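# Loop the round belt over both pulleys

## Task

Seat the round belt in the groove of each of the two pulleys so that it runs straight between them, with no twist or crossing.

## Robot and tools

Robot: two arms, left_arm and right_arm. Each has six revolute joints and a parallel two-finger gripper; one number drives both fingers. In the scene frame the origin sits at table-top height midway between the nominal bases, +x points out over the table, +z up, and left_arm is on the +y side. These names do not match left and right in the images. Calibrated bases: left_arm at (-0.031, +0.229, +0.003) m, right_arm at (-0.031, -0.282, +0.001) m, each turned very slightly about z. Fingers point along the gripper's +z and open along its y. end_effector_position is the spot between the pads, roughly 1 cm behind the tips.

execute_actions(actions, cameras): actions is a list of actions. Each action is up to 15 rows, one per 1/30 s step; a short action repeats its last row to fill 15 steps. Every row is one list of 14 numbers in [-1, 1] covering both arms: dx, dy, dz, rx, ry, rz, opening for left_arm, then the same seven for right_arm. dx..rz are offsets, not poses: they are measured from that arm's Hand target at the start of the action, along the Hand target's own axes. Every row counts from that same start, not from the row before. Scale: 1.0 is 0.6 m of travel or 180 degrees; rx, ry, rz form a single rotation vector. The next action starts from the new Hand target, so sending the same offset twice moves twice as far. Opening is absolute, not an offset: +1 fully open (0.094 m), -1 closed. A zero is a real command, so to leave a gripper as it is, repeat its current opening. Six zeros re-request the current Hand target. Images come back only when actions is empty or cameras names them.

move(target, speed, blend, opening_speed, grip_force, blocking, cameras): target is one 14-number row (same layout, scale and offset meaning as above) or a list of up to 15 such rows. Every row in the list is an offset from the same starting Hand targets, not from the row before. Each gripper follows a straight path and turns the short way; all paths finish together, within 10 s in total. speed: top path speed in m/s, 0.002 to 2.9, default 0.25, with turning capped at twice that in rad/s; give one number or one per target. blend: corner rounding in metres for lists; 0 means a full stop at each point. opening_speed: rate of the opening change in units of the -1..+1 scale per second, at least 0.2; use it to close gently on soft parts. grip_force: newtons per pad, 10 to 50, one value or one per arm; it persists, and lower values close slowly. blocking=false returns after about 0.5 s while motion continues. Paths do not avoid obstacles or the other arm. Keep paths away from an arm's own base, which can flip its shoulder. The result adds a move: line such as done, off_target, moving, held or fault, plus limits (paced = pose clipped, held = steps withheld). Done means at rest within 10 mm and 2 degrees; it does not say whether anything is touched.

wait(seconds 0 to 10): lets time pass holding commands; a running move continues. stop: brakes a running move. zoom_image(camera, region [x0,y0,x1,y1] in pixels, at most 504 per side) enlarges part of a camera's latest image. Cameras: cam_high, cam_low, cam_board, cam_idler, cam_left_wrist, cam_right_wrist, all 504x504. read_manual gives only licence text. finished_scene(scene) ends the current scene for good; pass the current scene number.

Results: end_effector_position (m) and end_effector_quat_wxyz are in the scene frame and may be off by a few cm. Hand target is the last commanded pose after clipping; grippers often rest short of it, and the next command, even zeros, asks for it again. If still short, send the remaining gap as an offset. grip_measured is the measured opening on the command scale; empty it can read up to ~2.5 mm wide, and on a squeezed part somewhat narrower than the part. Joint velocities "within noise" means that arm is still. Joint torques include the arm's weight, have offsets and noise, and joints 1 to 3 wrap at ±28 N m. Tool commands lists current commands. Motor temperatures: MOTOR HOT appears at 75 °C; at 90 °C the arm folds and idles; at 100 °C it goes limp. Stretched arms, held loads and pushing at unreachable poses heat motors.

Control quirks: orientation commands are clipped to within 40 degrees of the measured orientation each step. Friction and gravity leave the gripper low, short or tilted, more at long reach; small moves may not happen or go sideways. Check pose and tilt after each move and correct. A blocked arm keeps pushing until commanded back past its gripper.

Avoid: anything falling or ending off the table, dropping or releasing moving parts, fast impacts on fixed or heavy things, very hard pushes, strain on wrist camera cables, and any contact between the two arms; a gripper closing on the other's fingers counts. The clearance check does not stop grippers or wrist cameras meeting. Arm stops of any kind are costly. Move smoothly, and release by commanding an opening well above grip_measured. The belt must remain seated once the robot lets go.

Each tool is called after "Call:" as name(argument=value, ...) on one line, values as JSON.

## Session

Call:
execute_actions(actions=[])

Scene clock: 0.00 s.
left_arm: end_effector_position=(+0.3632, +0.2135, +0.1060) grip_measured=+1.000 end_effector_quat_wxyz=(+0.605, -0.002, +0.797, +0.012) | right_arm: end_effector_position=(+0.3592, -0.3197, +0.0847) grip_measured=+1.000 end_effector_quat_wxyz=(+0.554, +0.079, +0.819, -0.126)
Joint positions: left_arm=[-0.07 1.542 0.339 0.93 -0.103 -0.012 0.094] | right_arm=[0.047 1.571 0.385 0.799 0.352 0.012 0.094]
Joint velocities: within noise
Joint torques (N m): no reading
Motor temperatures (°C): left_arm=[25 29 27 23 24 24 25] | right_arm=[24 28 26 25 26 22 23]
Heat: left arm: 29 °C; right arm: 28 °C.
Hand target: left_arm +0.3655, +0.2134, +0.1122; +0.611, -0.003, +0.791, +0.011 | right_arm +0.3621, -0.3195, +0.0914; +0.562, +0.081, +0.814, -0.124
Tool commands: left_gripper/opening=+1.0 right_gripper/opening=+1.0

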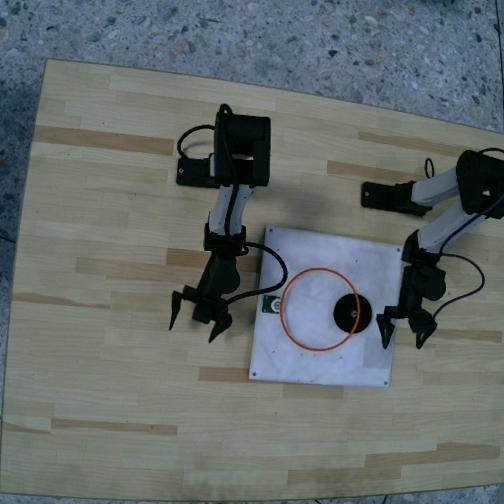

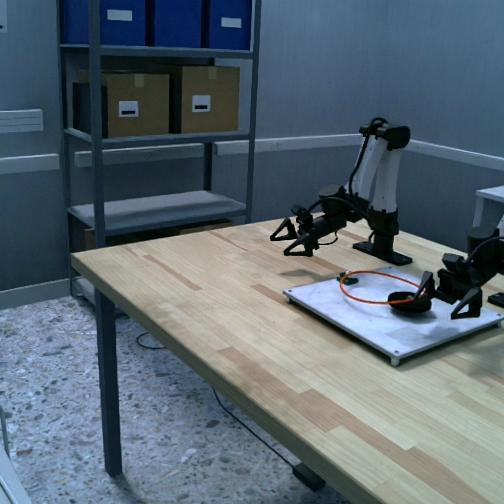

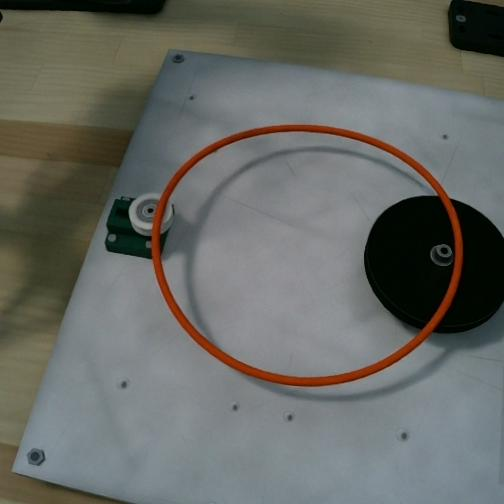

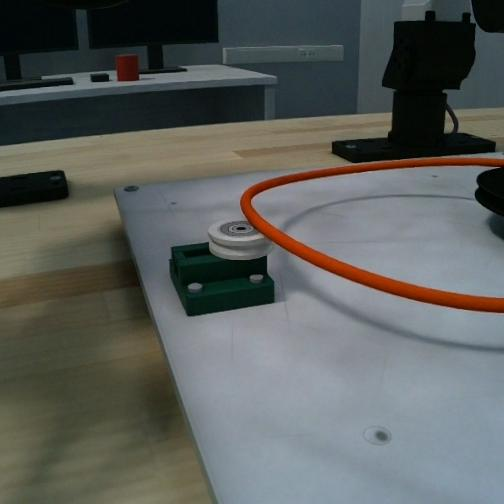

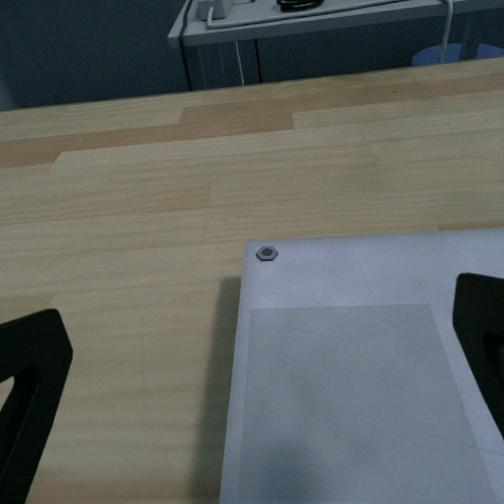

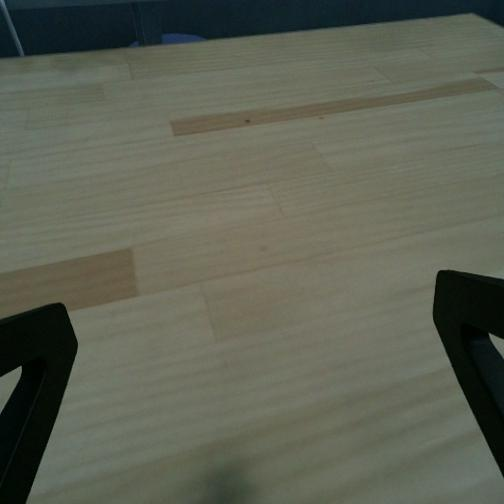

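Call:
zoom_image(camera="cam_idler", region=[140, 140, 504, 340])

Call:
zoom_image(camera="cam_board", region=[80, 80, 504, 404])

Call:
zoom_image(camera="cam_low", region=[270, 230, 504, 370])

Call:
zoom_image(camera="cam_high", region=[150, 150, 450, 400])

Scaled by 1.385 from the camera's 504x504 image, which has a finer 720x720 frame.

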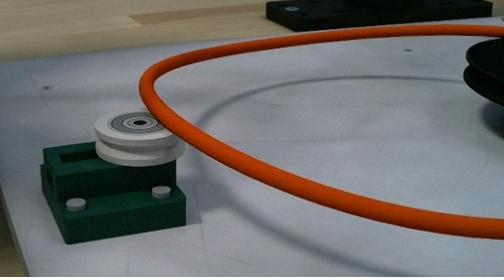

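Scaled by 1.189 from the camera's 504x504 image, which has a finer 720x720 frame.

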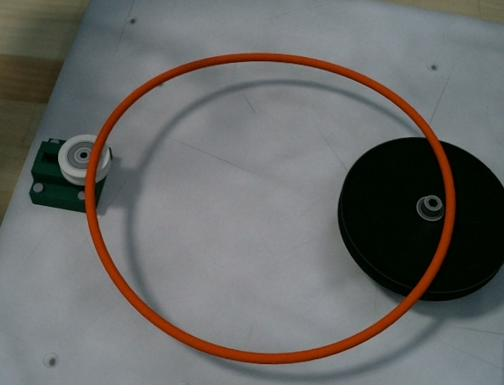

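Scaled by 2.154 from the camera's 504x504 image, which has a finer 720x720 frame.

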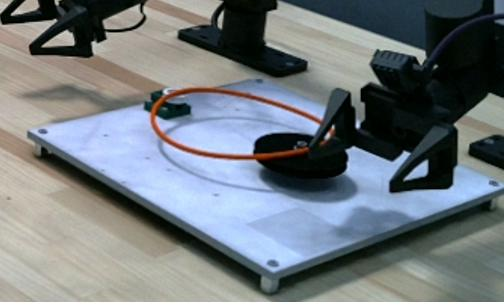

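Scaled by 1.680 from the camera's 504x504 image, which has a finer 720x720 frame.

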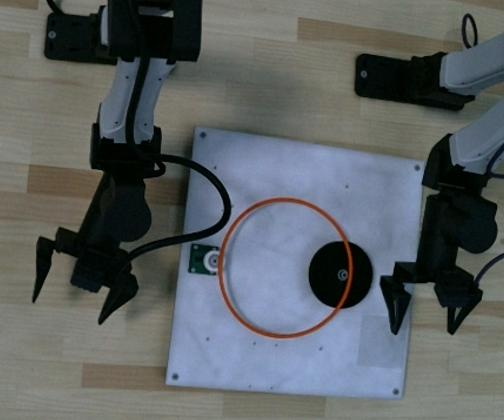

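Call:
move(target=[-0.115,-0.083,-0.145,0,0.413,0,1,-0.1665,-0.115,-0.143,-0.084,0.381,-0.055,1], cameras=["cam_high","cam_board","cam_left_wrist","cam_right_wrist"])

Scene clock: 102.43 s.
left_arm: end_effector_position=(+0.2996, +0.1649, +0.1982) grip_measured=+1.000 end_effector_quat_wxyz=(+0.033, -0.006, +0.999, +0.007) | right_arm: end_effector_position=(+0.3015, -0.3592, +0.2101) grip_measured=+1.000 end_effector_quat_wxyz=(+0.046, +0.001, +0.999, -0.017)
Joint positions: left_arm=[-0.192 1.801 1.853 -1.562 -0.029 -0.219 0.094] | right_arm=[-0.232 1.799 1.902 -1.577 0.013 -0.22 0.094]
Joint torques (N m): left_arm=[-0.81 -6.37 8.13 0.31 -0.02 -0.23] | right_arm=[-0.32 -11.44 8.28 0.5 -0.15 -0.13]
Motor temperatures (°C): left_arm=[25 32 32 38 24 24 25] | right_arm=[24 34 30 34 25 22 23]
Heat: left arm: 38 °C; right arm: 34 °C.
Hand target: left_arm +0.2997, +0.1612, +0.2001; +0.009, -0.009, +1.000, +0.007 | right_arm +0.3021, -0.3594, +0.2214; +0.001, +0.000, +1.000, -0.001
Off the commanded pose: left_arm 0.004 m, 3 deg | right_arm 0.011 m, 5 deg.
joint sent to its limit (left arm) — joint 4 (wrist pitch), lower limit. The joint targets still meet the commanded pose.
joint sent to its limit (right arm) — joint 4 (wrist pitch), lower limit. The joint targets are off in orientation, not in position.
move: off_target (left_arm, right_arm)
Images, in order (width x height): cam_high 504x504, cam_board 504x504, cam_left_wrist 504x504, cam_right_wrist 504x504.

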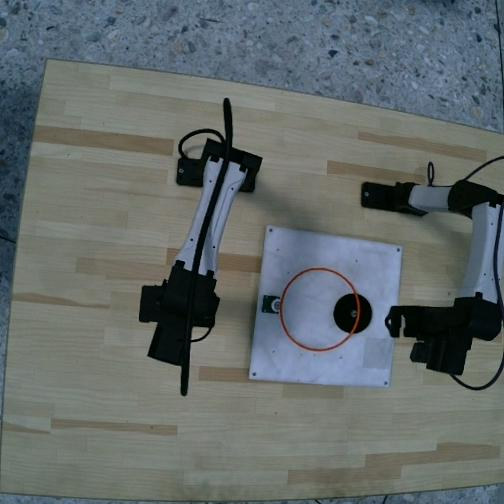

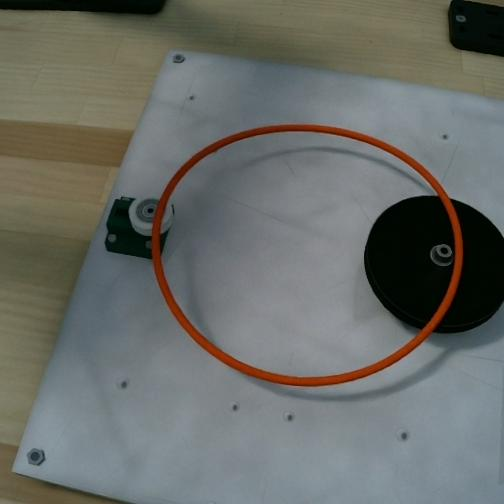

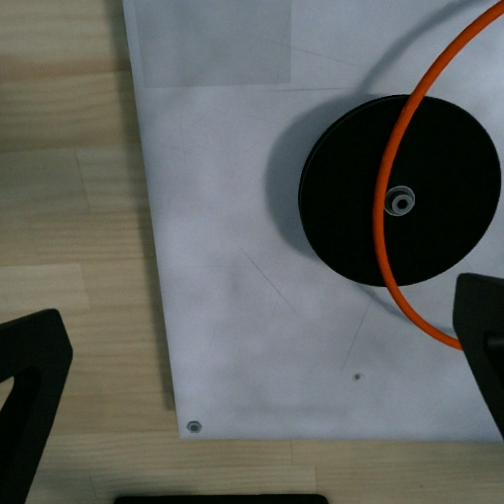

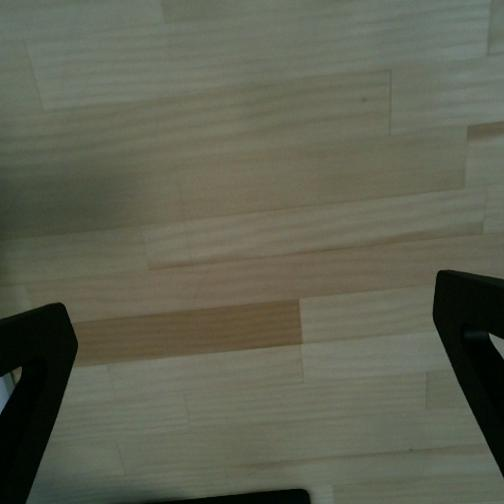

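Call:
move(target=[-0.092,-0.149,0.117,0,0,0.25,0,0.152,0.479,0.152,0,0,0.25,0], cameras=["cam_high","cam_board","cam_left_wrist","cam_right_wrist"])

Scene clock: 147.67 s.
left_arm: end_effector_position=(+0.3515, +0.0788, +0.1301) grip_measured=+0.002 end_effector_quat_wxyz=(-0.003, +0.368, +0.930, +0.014) | right_arm: end_effector_position=(+0.2069, -0.0769, +0.1275) grip_measured=+0.002 end_effector_quat_wxyz=(-0.004, +0.380, +0.925, -0.011)
Joint positions: left_arm=[-0.371 2.147 2.068 -1.498 -0.028 0.368 0.047] | right_arm=[0.702 1.752 1.516 -1.357 0.002 1.492 0.047]
Joint torques (N m): left_arm=[-0.44 -8.57 8.18 0.42 -0.01 0.02] | right_arm=[0.53 -9.74 6.9 0.47 0.01 0.02]
Motor temperatures (°C): left_arm=[25 35 34 30 24 24 25] | right_arm=[24 37 33 30 25 22 23]
Heat: left arm: 35 °C; right arm: 37 °C.
Hand target: left_arm +0.3577, +0.0738, +0.1297; +0.006, +0.374, +0.927, +0.010 | right_arm +0.2112, -0.0722, +0.1294; +0.002, +0.383, +0.924, -0.001
Off the commanded pose: left_arm 0.008 m, 1 deg | right_arm 0.007 m, 1 deg.
move: done
Images, in order (width x height): cam_high 504x504, cam_board 504x504, cam_left_wrist 504x504, cam_right_wrist 504x504.

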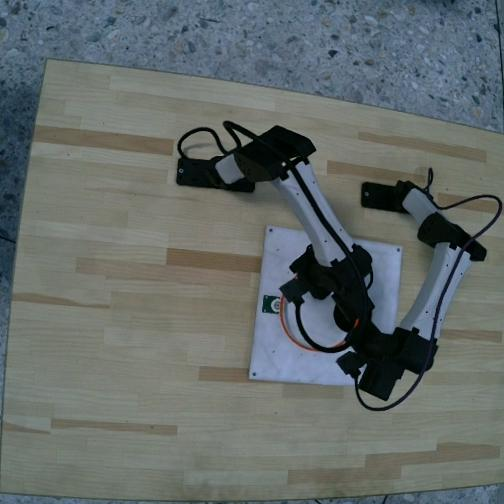

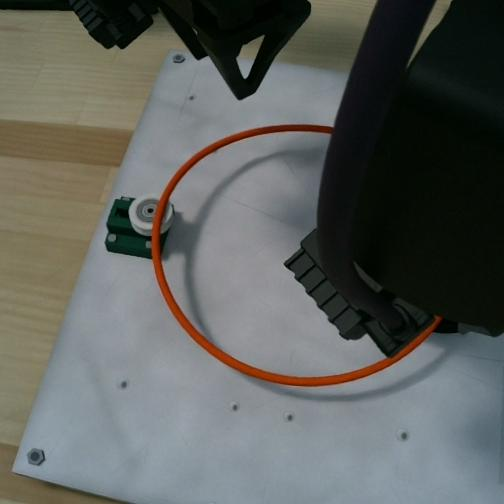

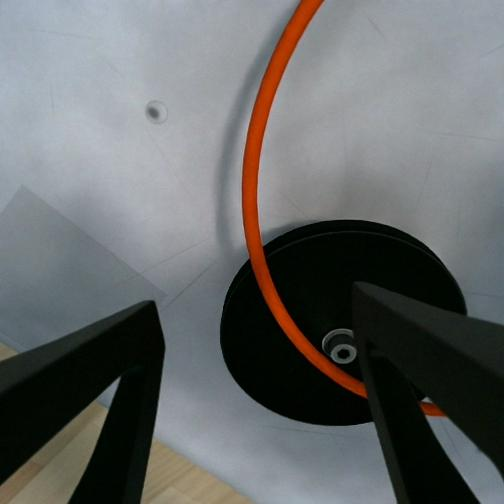

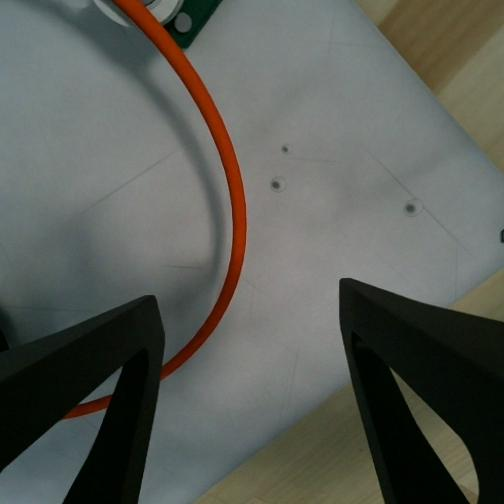

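Call:
move(target=[-0.0133,0.0067,0.075,0,0,0,-0.4,0,0.0133,0.07,0,0,0,-0.4], cameras=["all"])

Scene clock: 174.83 s.
left_arm: end_effector_position=(+0.3631, +0.0741, +0.0894) grip_measured=-0.398 end_effector_quat_wxyz=(+0.001, +0.370, +0.929, +0.014) | right_arm: end_effector_position=(+0.2163, -0.0687, +0.0898) grip_measured=-0.398 end_effector_quat_wxyz=(+0.000, +0.381, +0.925, -0.003)
Joint positions: left_arm=[-0.371 2.179 1.957 -1.347 -0.028 0.372 0.028] | right_arm=[0.702 1.794 1.416 -1.2 0.002 1.494 0.028]
Joint torques (N m): left_arm=[-0.03 -9.26 6.05 0.53 0 0.02] | right_arm=[0.39 -10.11 5.19 0.48 0.01 0.05]
Motor temperatures (°C): left_arm=[25 41 38 29 24 24 25] | right_arm=[24 38 32 29 25 22 23]
Heat: left arm: 41 °C; right arm: 38 °C.
Hand target: left_arm +0.3670, +0.0718, +0.0848; +0.006, +0.374, +0.927, +0.010 | right_arm +0.2169, -0.0667, +0.0873; +0.002, +0.383, +0.924, -0.001
Off the commanded pose: left_arm 0.007 m, 1 deg | right_arm 0.003 m, 0 deg.
move: done

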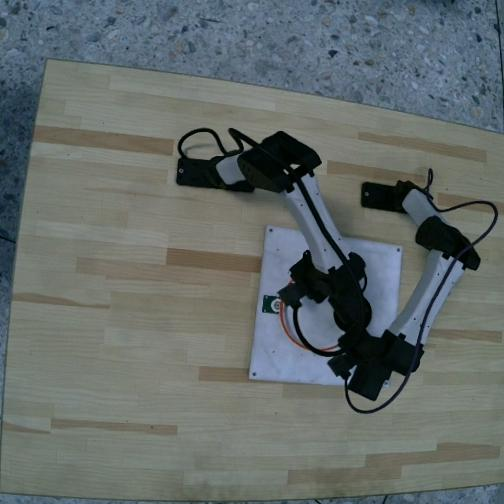

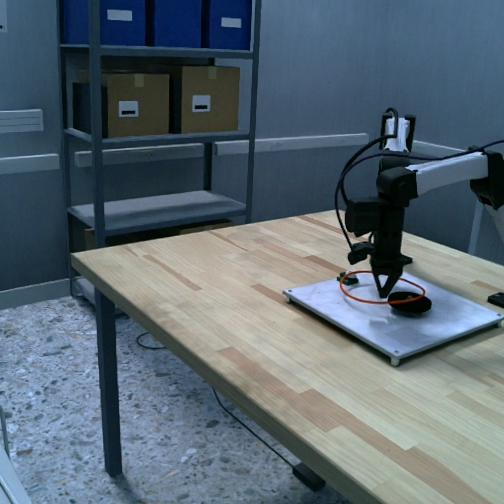

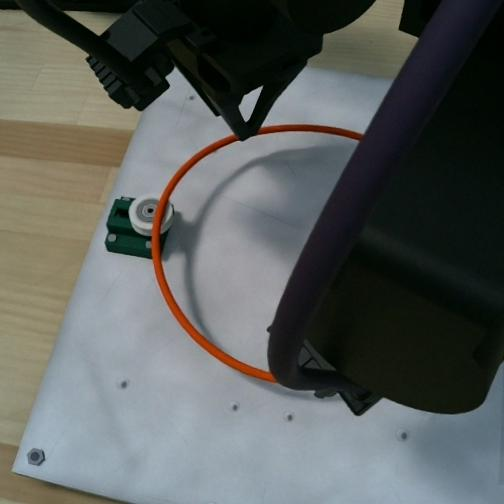

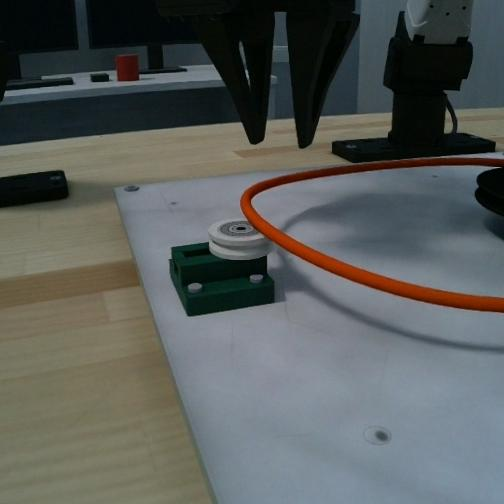

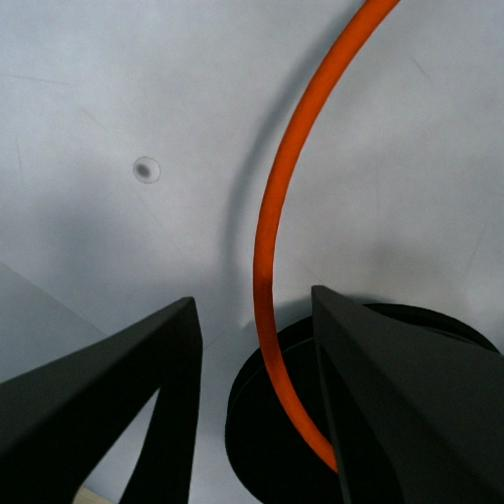

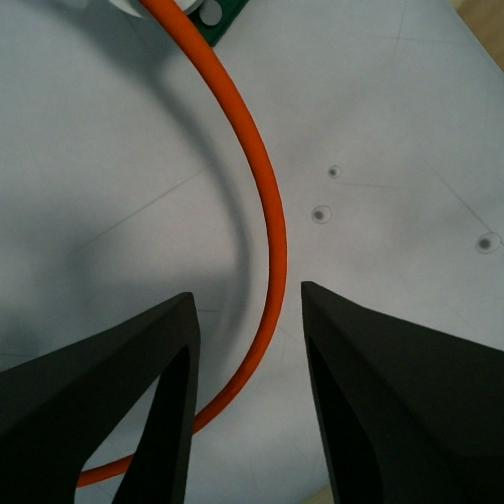

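Call:
move(target=[-0.0083,0,0.037,0,0,0,-0.4,0,-0.01,0.04,0,0,0,-0.4], cameras=["cam_idler","cam_board","cam_low","cam_left_wrist","cam_right_wrist"], speed=0.1)

Scene clock: 184.80 s.
left_arm: end_effector_position=(+0.3684, +0.0720, +0.0693) grip_measured=-0.398 end_effector_quat_wxyz=(+0.004, +0.370, +0.929, +0.014) | right_arm: end_effector_position=(+0.2121, -0.0723, +0.0648) grip_measured=-0.398 end_effector_quat_wxyz=(-0.001, +0.381, +0.925, -0.005)
Joint positions: left_arm=[-0.371 2.2 1.912 -1.274 -0.028 0.372 0.028] | right_arm=[0.702 1.794 1.316 -1.102 0.002 1.494 0.028]
Joint torques (N m): left_arm=[-0.4 -9.1 5.82 0.53 -0.02 0.01] | right_arm=[0.4 -10.4 5.11 0.5 0.01 0.03]
Heat: left arm: 44 °C; right arm: 38 °C.
Hand target: left_arm +0.3710, +0.0687, +0.0625; +0.006, +0.374, +0.927, +0.010 | right_arm +0.2127, -0.0710, +0.0633; +0.002, +0.383, +0.924, -0.001
Off the commanded pose: left_arm 0.008 m, 1 deg | right_arm 0.002 m, 1 deg.
move: done
Images, in order (width x height): cam_low 504x504, cam_board 504x504, cam_idler 504x504, cam_left_wrist 504x504, cam_right_wrist 504x504.

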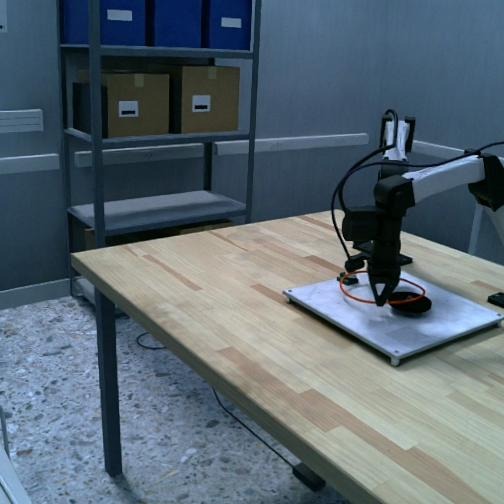

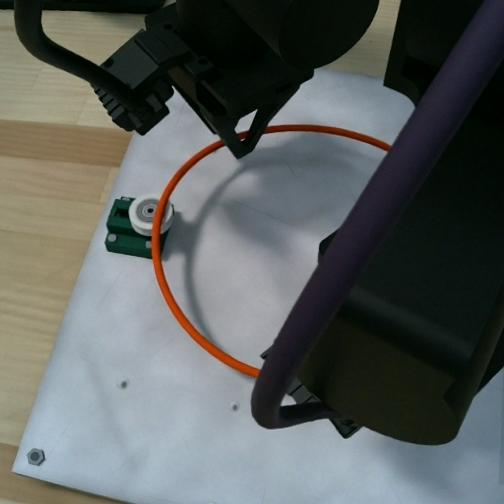

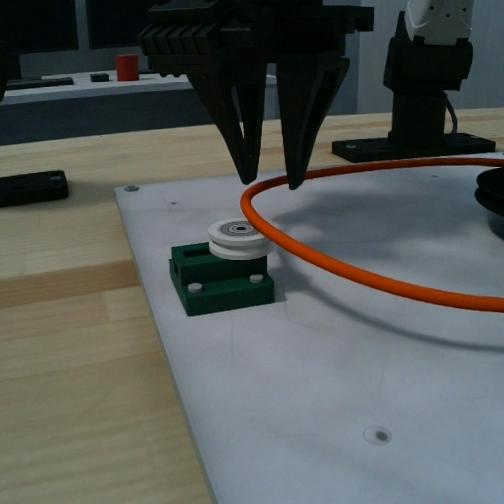

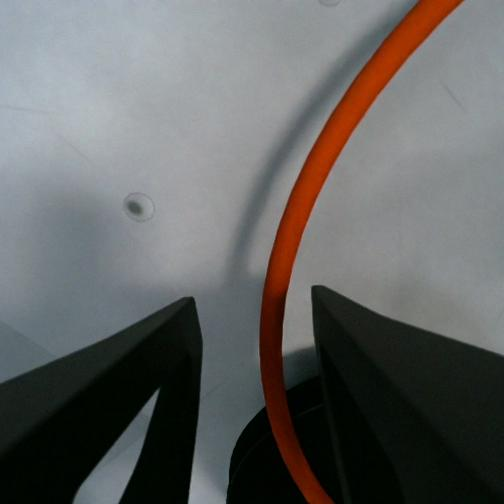

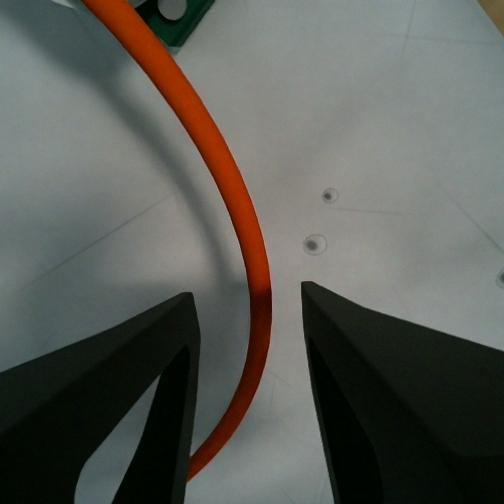

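Call:
move(target=[-0.0117,-0.005,0.02,0,0,0,-0.4,0,-0.005,0.02,0,0,0,-0.4], cameras=["cam_idler","cam_left_wrist","cam_right_wrist"], speed=0.1)

Scene clock: 206.97 s.
left_arm: end_effector_position=(+0.3724, +0.0673, +0.0578) grip_measured=-0.398 end_effector_quat_wxyz=(+0.004, +0.373, +0.928, +0.014) | right_arm: end_effector_position=(+0.2101, -0.0741, +0.0532) grip_measured=-0.398 end_effector_quat_wxyz=(-0.001, +0.381, +0.925, -0.004)
Joint positions: left_arm=[-0.378 2.229 1.912 -1.246 -0.028 0.372 0.028] | right_arm=[0.702 1.794 1.268 -1.053 0.002 1.494 0.028]
Joint torques (N m): left_arm=[-0.91 -9.16 5.97 0.54 0.02 -0.15] | right_arm=[0.31 -10.4 4.85 0.46 0.08 -0.02]
Heat: left arm: 45 °C; right arm: 39 °C.
Hand target: left_arm +0.3742, +0.0619, +0.0505; +0.005, +0.374, +0.927, +0.010 | right_arm +0.2106, -0.0732, +0.0513; +0.002, +0.383, +0.924, -0.001
Off the commanded pose: left_arm 0.009 m, 0 deg | right_arm 0.002 m, 1 deg.
move: done
Images, in order (width x height): cam_idler 504x504, cam_left_wrist 504x504, cam_right_wrist 504x504.

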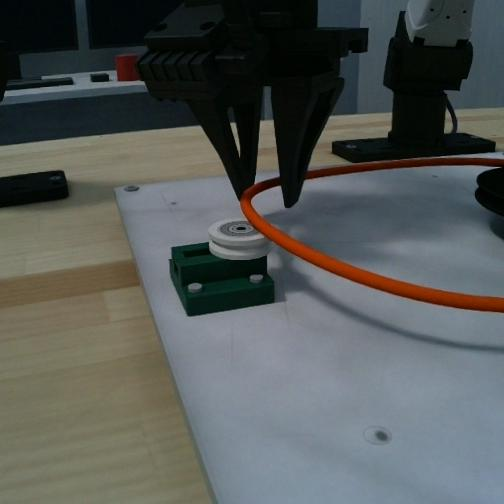

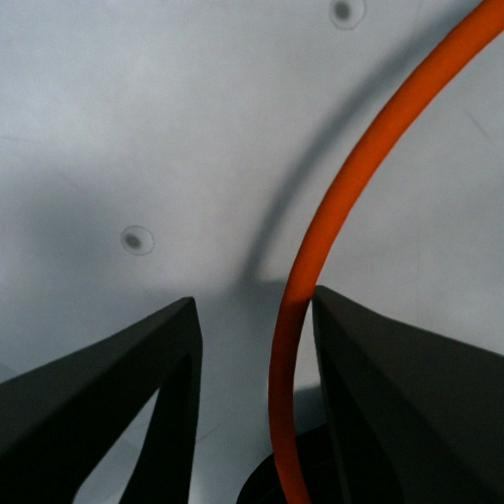

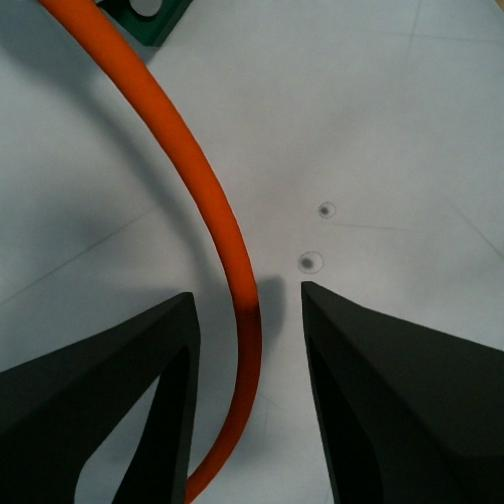

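Call:
move(target=[0,-0.015,0.017,0,0,0,-0.4,0,0.003,0.015,0,0,0,-0.4], cameras=["cam_idler","cam_left_wrist","cam_right_wrist"], speed=0.1)

Scene clock: 218.57 s.
left_arm: end_effector_position=(+0.3662, +0.0595, +0.0448) grip_measured=-0.398 end_effector_quat_wxyz=(+0.001, +0.377, +0.926, +0.014) | right_arm: end_effector_position=(+0.2119, -0.0725, +0.0470) grip_measured=-0.398 end_effector_quat_wxyz=(+0.001, +0.381, +0.925, +0.000)
Joint positions: left_arm=[-0.4 2.229 1.861 -1.201 -0.028 0.359 0.028] | right_arm=[0.702 1.801 1.252 -1.02 0.002 1.494 0.028]
Joint torques (N m): left_arm=[-0.64 -9.72 5.67 0.53 -0.01 -0.2] | right_arm=[0.38 -9.48 5.07 0.54 0.03 0.02]
Motor temperatures (°C): left_arm=[25 46 36 28 24 24 25] | right_arm=[24 39 31 28 25 22 23]
Heat: left arm: 46 °C; right arm: 39 °C.
Hand target: left_arm +0.3681, +0.0556, +0.0401; +0.006, +0.374, +0.927, +0.010 | right_arm +0.2120, -0.0718, +0.0424; +0.002, +0.383, +0.924, -0.001
Off the commanded pose: left_arm 0.006 m, 1 deg | right_arm 0.005 m, 0 deg.
move: done
Images, in order (width x height): cam_idler 504x504, cam_left_wrist 504x504, cam_right_wrist 504x504.

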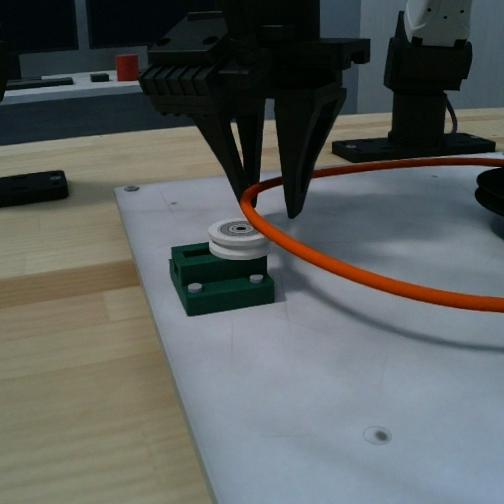

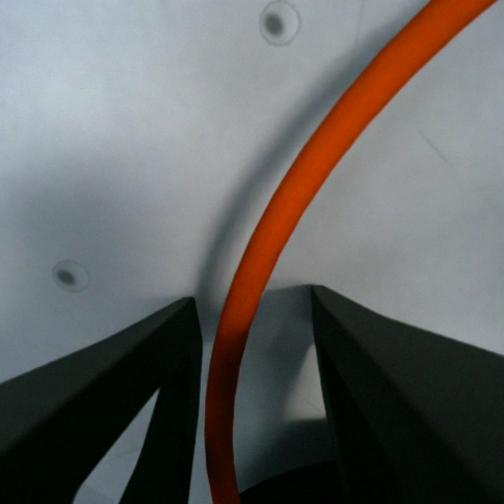

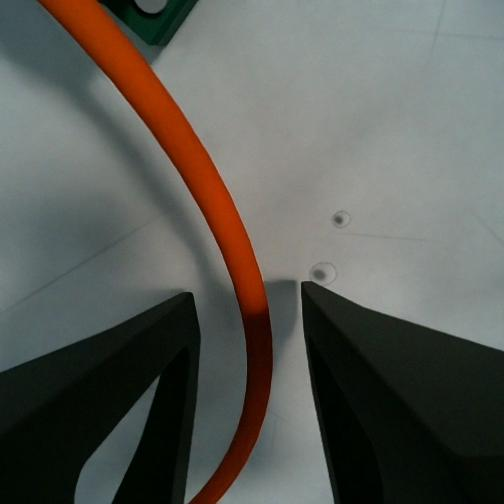

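Call:
move(target=[0,0.005,0.003,0,0,0,-1,0,0,0.003,0,0,0,-1], cameras=["cam_idler","cam_left_wrist","cam_right_wrist","cam_board"], speed=0.1, opening_speed=0.4, grip_force=25)

Scene clock: 231.10 s.
left_arm: end_effector_position=(+0.3675, +0.0589, +0.0448) grip_measured=-0.898 end_effector_quat_wxyz=(+0.004, +0.377, +0.926, +0.014) | right_arm: end_effector_position=(+0.2134, -0.0712, +0.0470) grip_measured=-0.875 end_effector_quat_wxyz=(+0.003, +0.381, +0.925, +0.004)
Joint positions: left_arm=[-0.4 2.229 1.861 -1.195 -0.028 0.359 0.005] | right_arm=[0.702 1.801 1.252 -1.012 0.002 1.494 0.006]
Joint torques (N m): left_arm=[0.08 -9.28 5.83 0.54 -0.02 -0.13] | right_arm=[0.23 -9.18 4.34 0.5 0.04 0.04]
Heat: left arm: 47 °C; right arm: 40 °C.
Hand target: left_arm +0.3703, +0.0577, +0.0383; +0.006, +0.374, +0.927, +0.010 | right_arm +0.2120, -0.0719, +0.0406; +0.002, +0.383, +0.924, -0.001
Off the commanded pose: left_arm 0.007 m, 1 deg | right_arm 0.007 m, 1 deg.
grip_force (N): 25, 25
move: done
Images, in order (width x height): cam_board 504x504, cam_idler 504x504, cam_left_wrist 504x504, cam_right_wrist 504x504.

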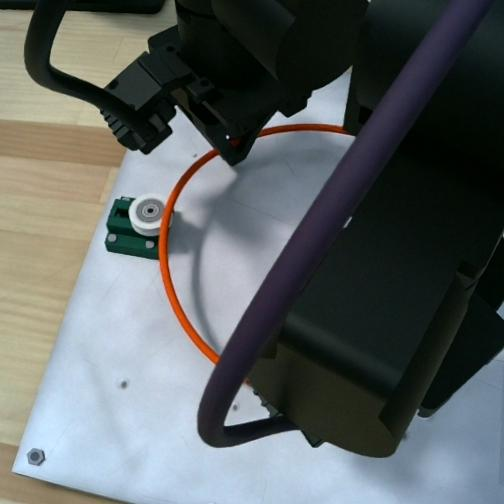

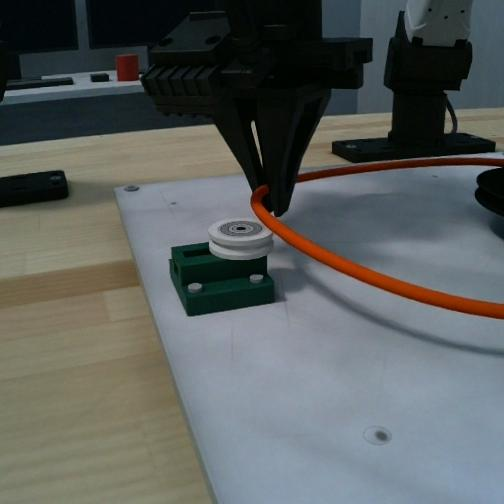

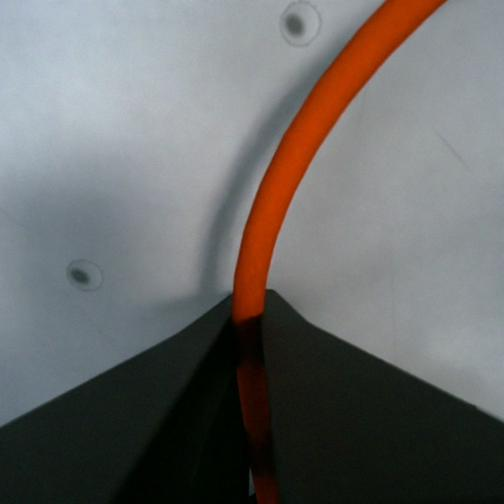

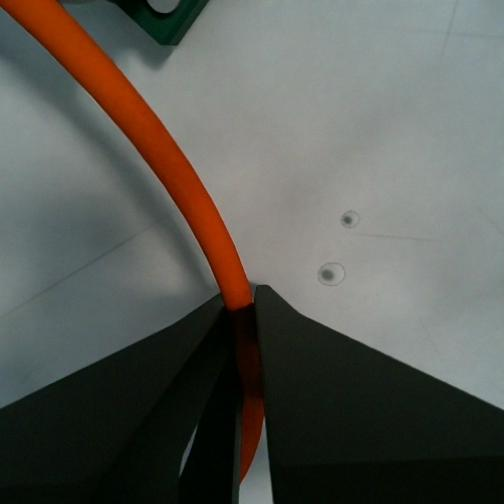

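Call:
move(target=[[0,0,-0.067,0,0,0,-1,0,0,-0.067,0,0,0,-1],[0.074,0.079,-0.067,0,0,0,-1,0.0763,0.077,-0.067,0,0,0,-1]], blend=0.01, cameras=["all"], speed=0.12)

Scene clock: 259.70 s.
left_arm: end_effector_position=(+0.3681, +0.1247, +0.0641) grip_measured=-0.899 end_effector_quat_wxyz=(-0.018, +0.369, +0.929, +0.011) | right_arm: end_effector_position=(+0.2096, -0.0109, +0.0760) grip_measured=-0.875 end_effector_quat_wxyz=(+0.000, +0.380, +0.925, -0.004)
Joint positions: left_arm=[-0.252 2.174 1.849 -1.279 -0.026 0.489 0.005] | right_arm=[0.835 1.939 1.551 -1.191 0.002 1.625 0.006]
Joint torques (N m): left_arm=[-0.39 -13.5 5.52 0.34 -0.01 0] | right_arm=[0.42 -11.28 9.03 0.25 0.04 0.05]
Heat: left arm: 49 °C; right arm: 41 °C.
Hand target: left_arm +0.3705, +0.1220, +0.0796; +0.006, +0.374, +0.927, +0.010 | right_arm +0.2121, -0.0068, +0.0806; +0.002, +0.383, +0.924, -0.001
Off the commanded pose: left_arm 0.016 m, 3 deg | right_arm 0.007 m, 1 deg.
grip_force (N): 25, 25
move: off_target (left_arm)

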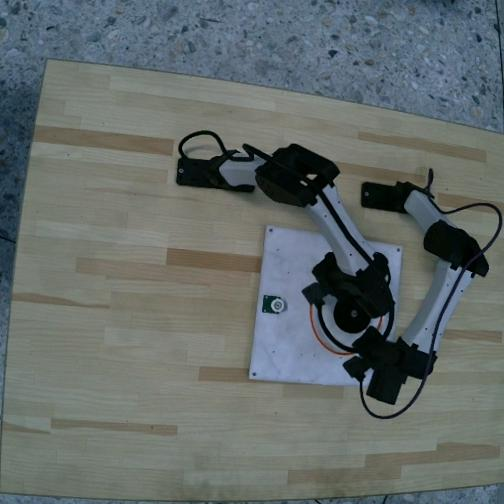

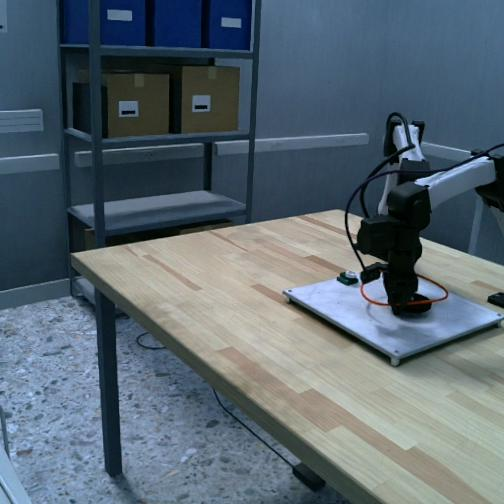

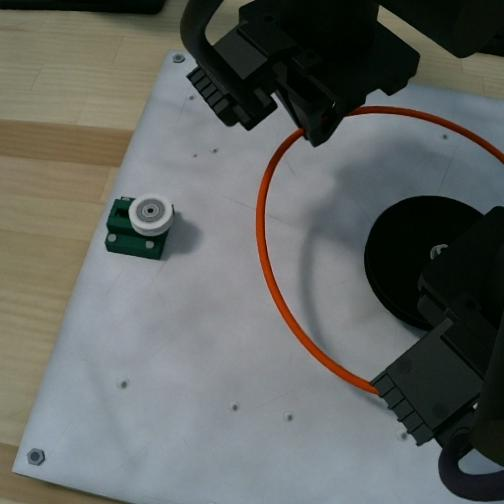

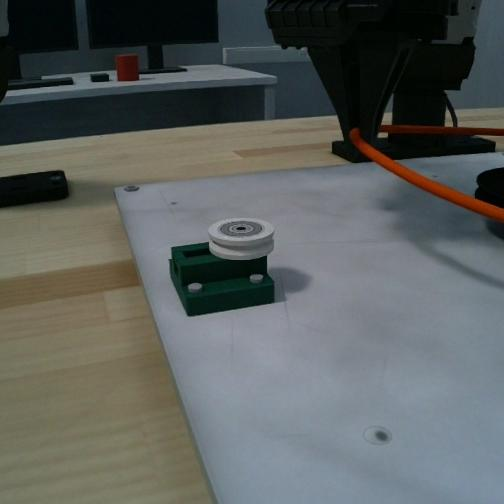

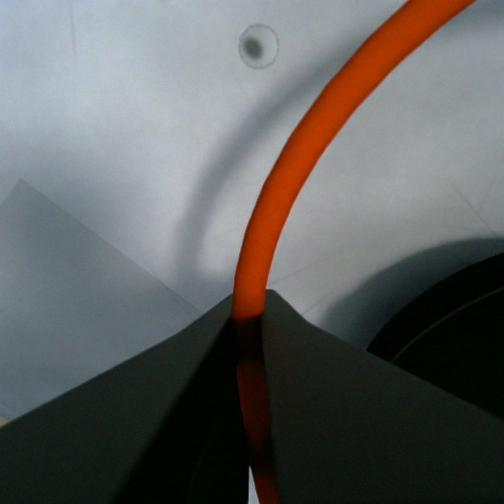

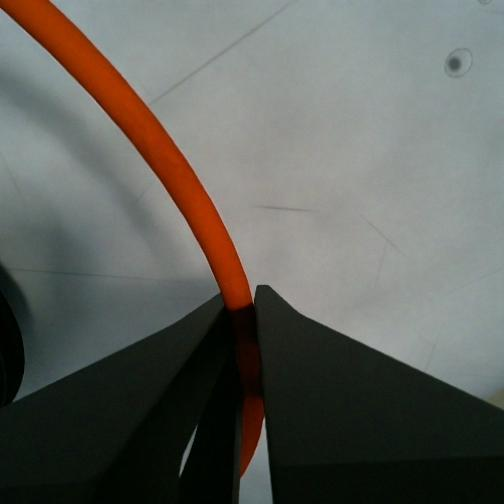

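Call:
move(target=[0,0,0.078,0,0,0,-1,0,0,0.075,0,0,0,-1], cameras=["cam_high","cam_low","cam_board","cam_idler","cam_left_wrist"], speed=0.1)

Call:
zoom_image(camera="cam_low", region=[320, 230, 504, 370])

Call:
zoom_image(camera="cam_high", region=[230, 210, 420, 400])

Scene clock: 271.87 s.
left_arm: end_effector_position=(+0.3613, +0.1266, +0.0406) grip_measured=-0.899 end_effector_quat_wxyz=(-0.017, +0.370, +0.929, +0.011) | right_arm: end_effector_position=(+0.2107, -0.0096, +0.0399) grip_measured=-0.875 end_effector_quat_wxyz=(-0.001, +0.380, +0.925, -0.006)
Joint positions: left_arm=[-0.252 2.156 1.726 -1.172 -0.026 0.492 0.005] | right_arm=[0.835 1.978 1.46 -1.064 0.002 1.626 0.006]
Joint torques (N m): left_arm=[-0.16 -9.47 3.92 0.93 0 0.01] | right_arm=[0.25 -11.56 4.96 0.55 -0.02 0.01]
Motor temperatures (°C): left_arm=[25 57 36 27 24 23 26] | right_arm=[24 40 31 27 25 22 23]
Heat: left arm: 57 °C; right arm: 40 °C.
Hand target: left_arm +0.3713, +0.1227, +0.0329; +0.006, +0.374, +0.927, +0.010 | right_arm +0.2122, -0.0069, +0.0355; +0.002, +0.383, +0.924, -0.001
Off the commanded pose: left_arm 0.013 m, 3 deg | right_arm 0.005 m, 1 deg.
grip_force (N): 25, 25
move: off_target (left_arm)
Images, in order (width x height): cam_high 504x504, cam_low 504x504, cam_board 504x504, cam_idler 504x504, cam_left_wrist 504x504.

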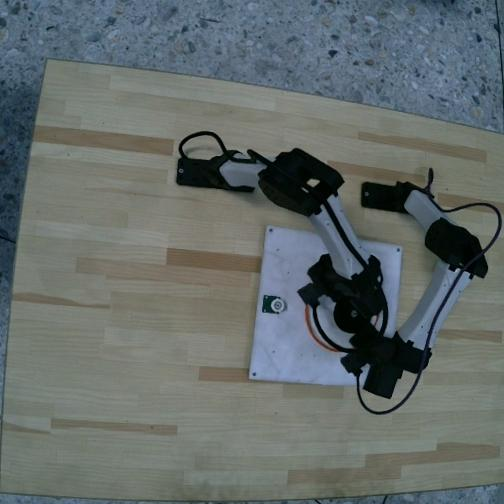

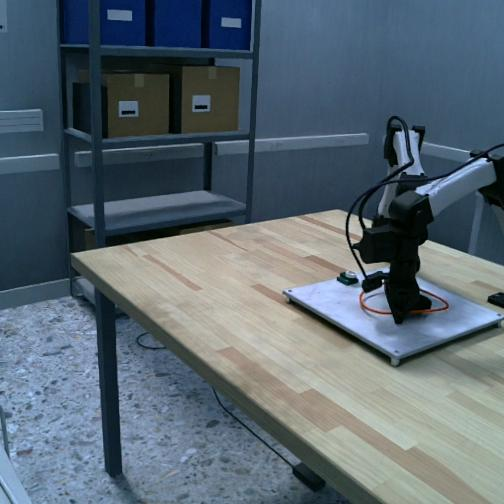

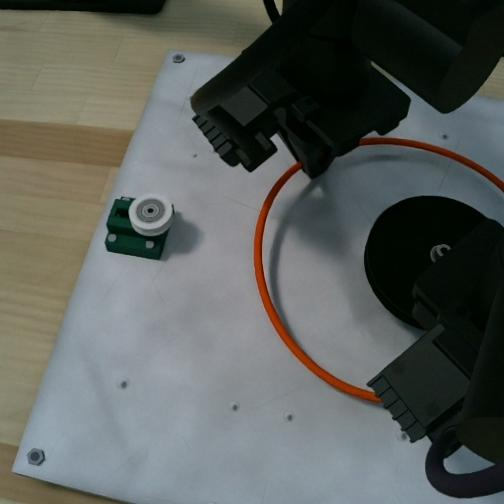

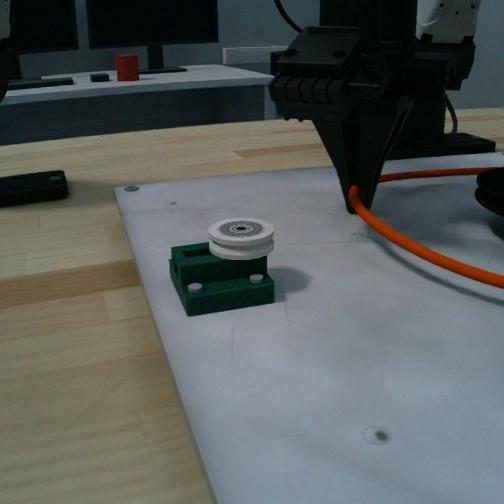

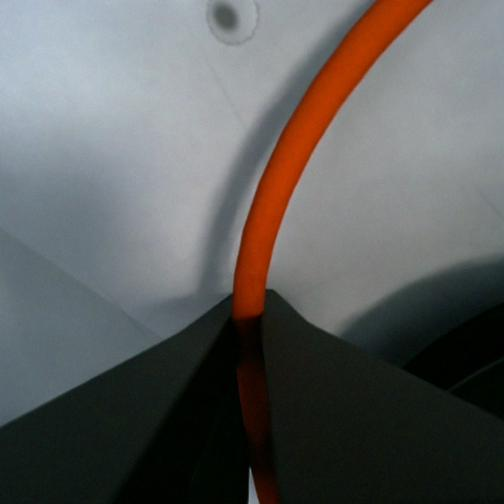

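Scaled by 2.739 from the camera's 504x504 image, which has a finer 720x720 frame.

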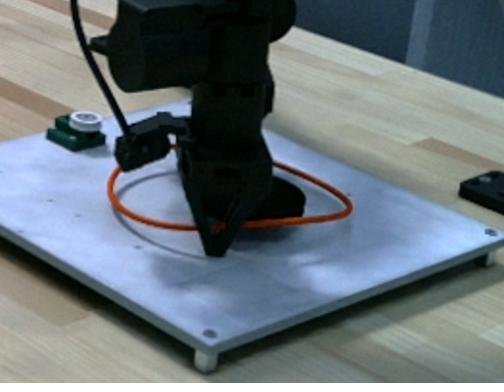

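Scaled by 2.653 from the camera's 504x504 image, which has a finer 720x720 frame.

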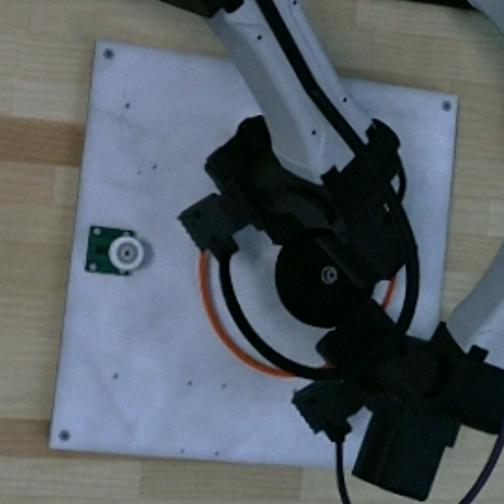

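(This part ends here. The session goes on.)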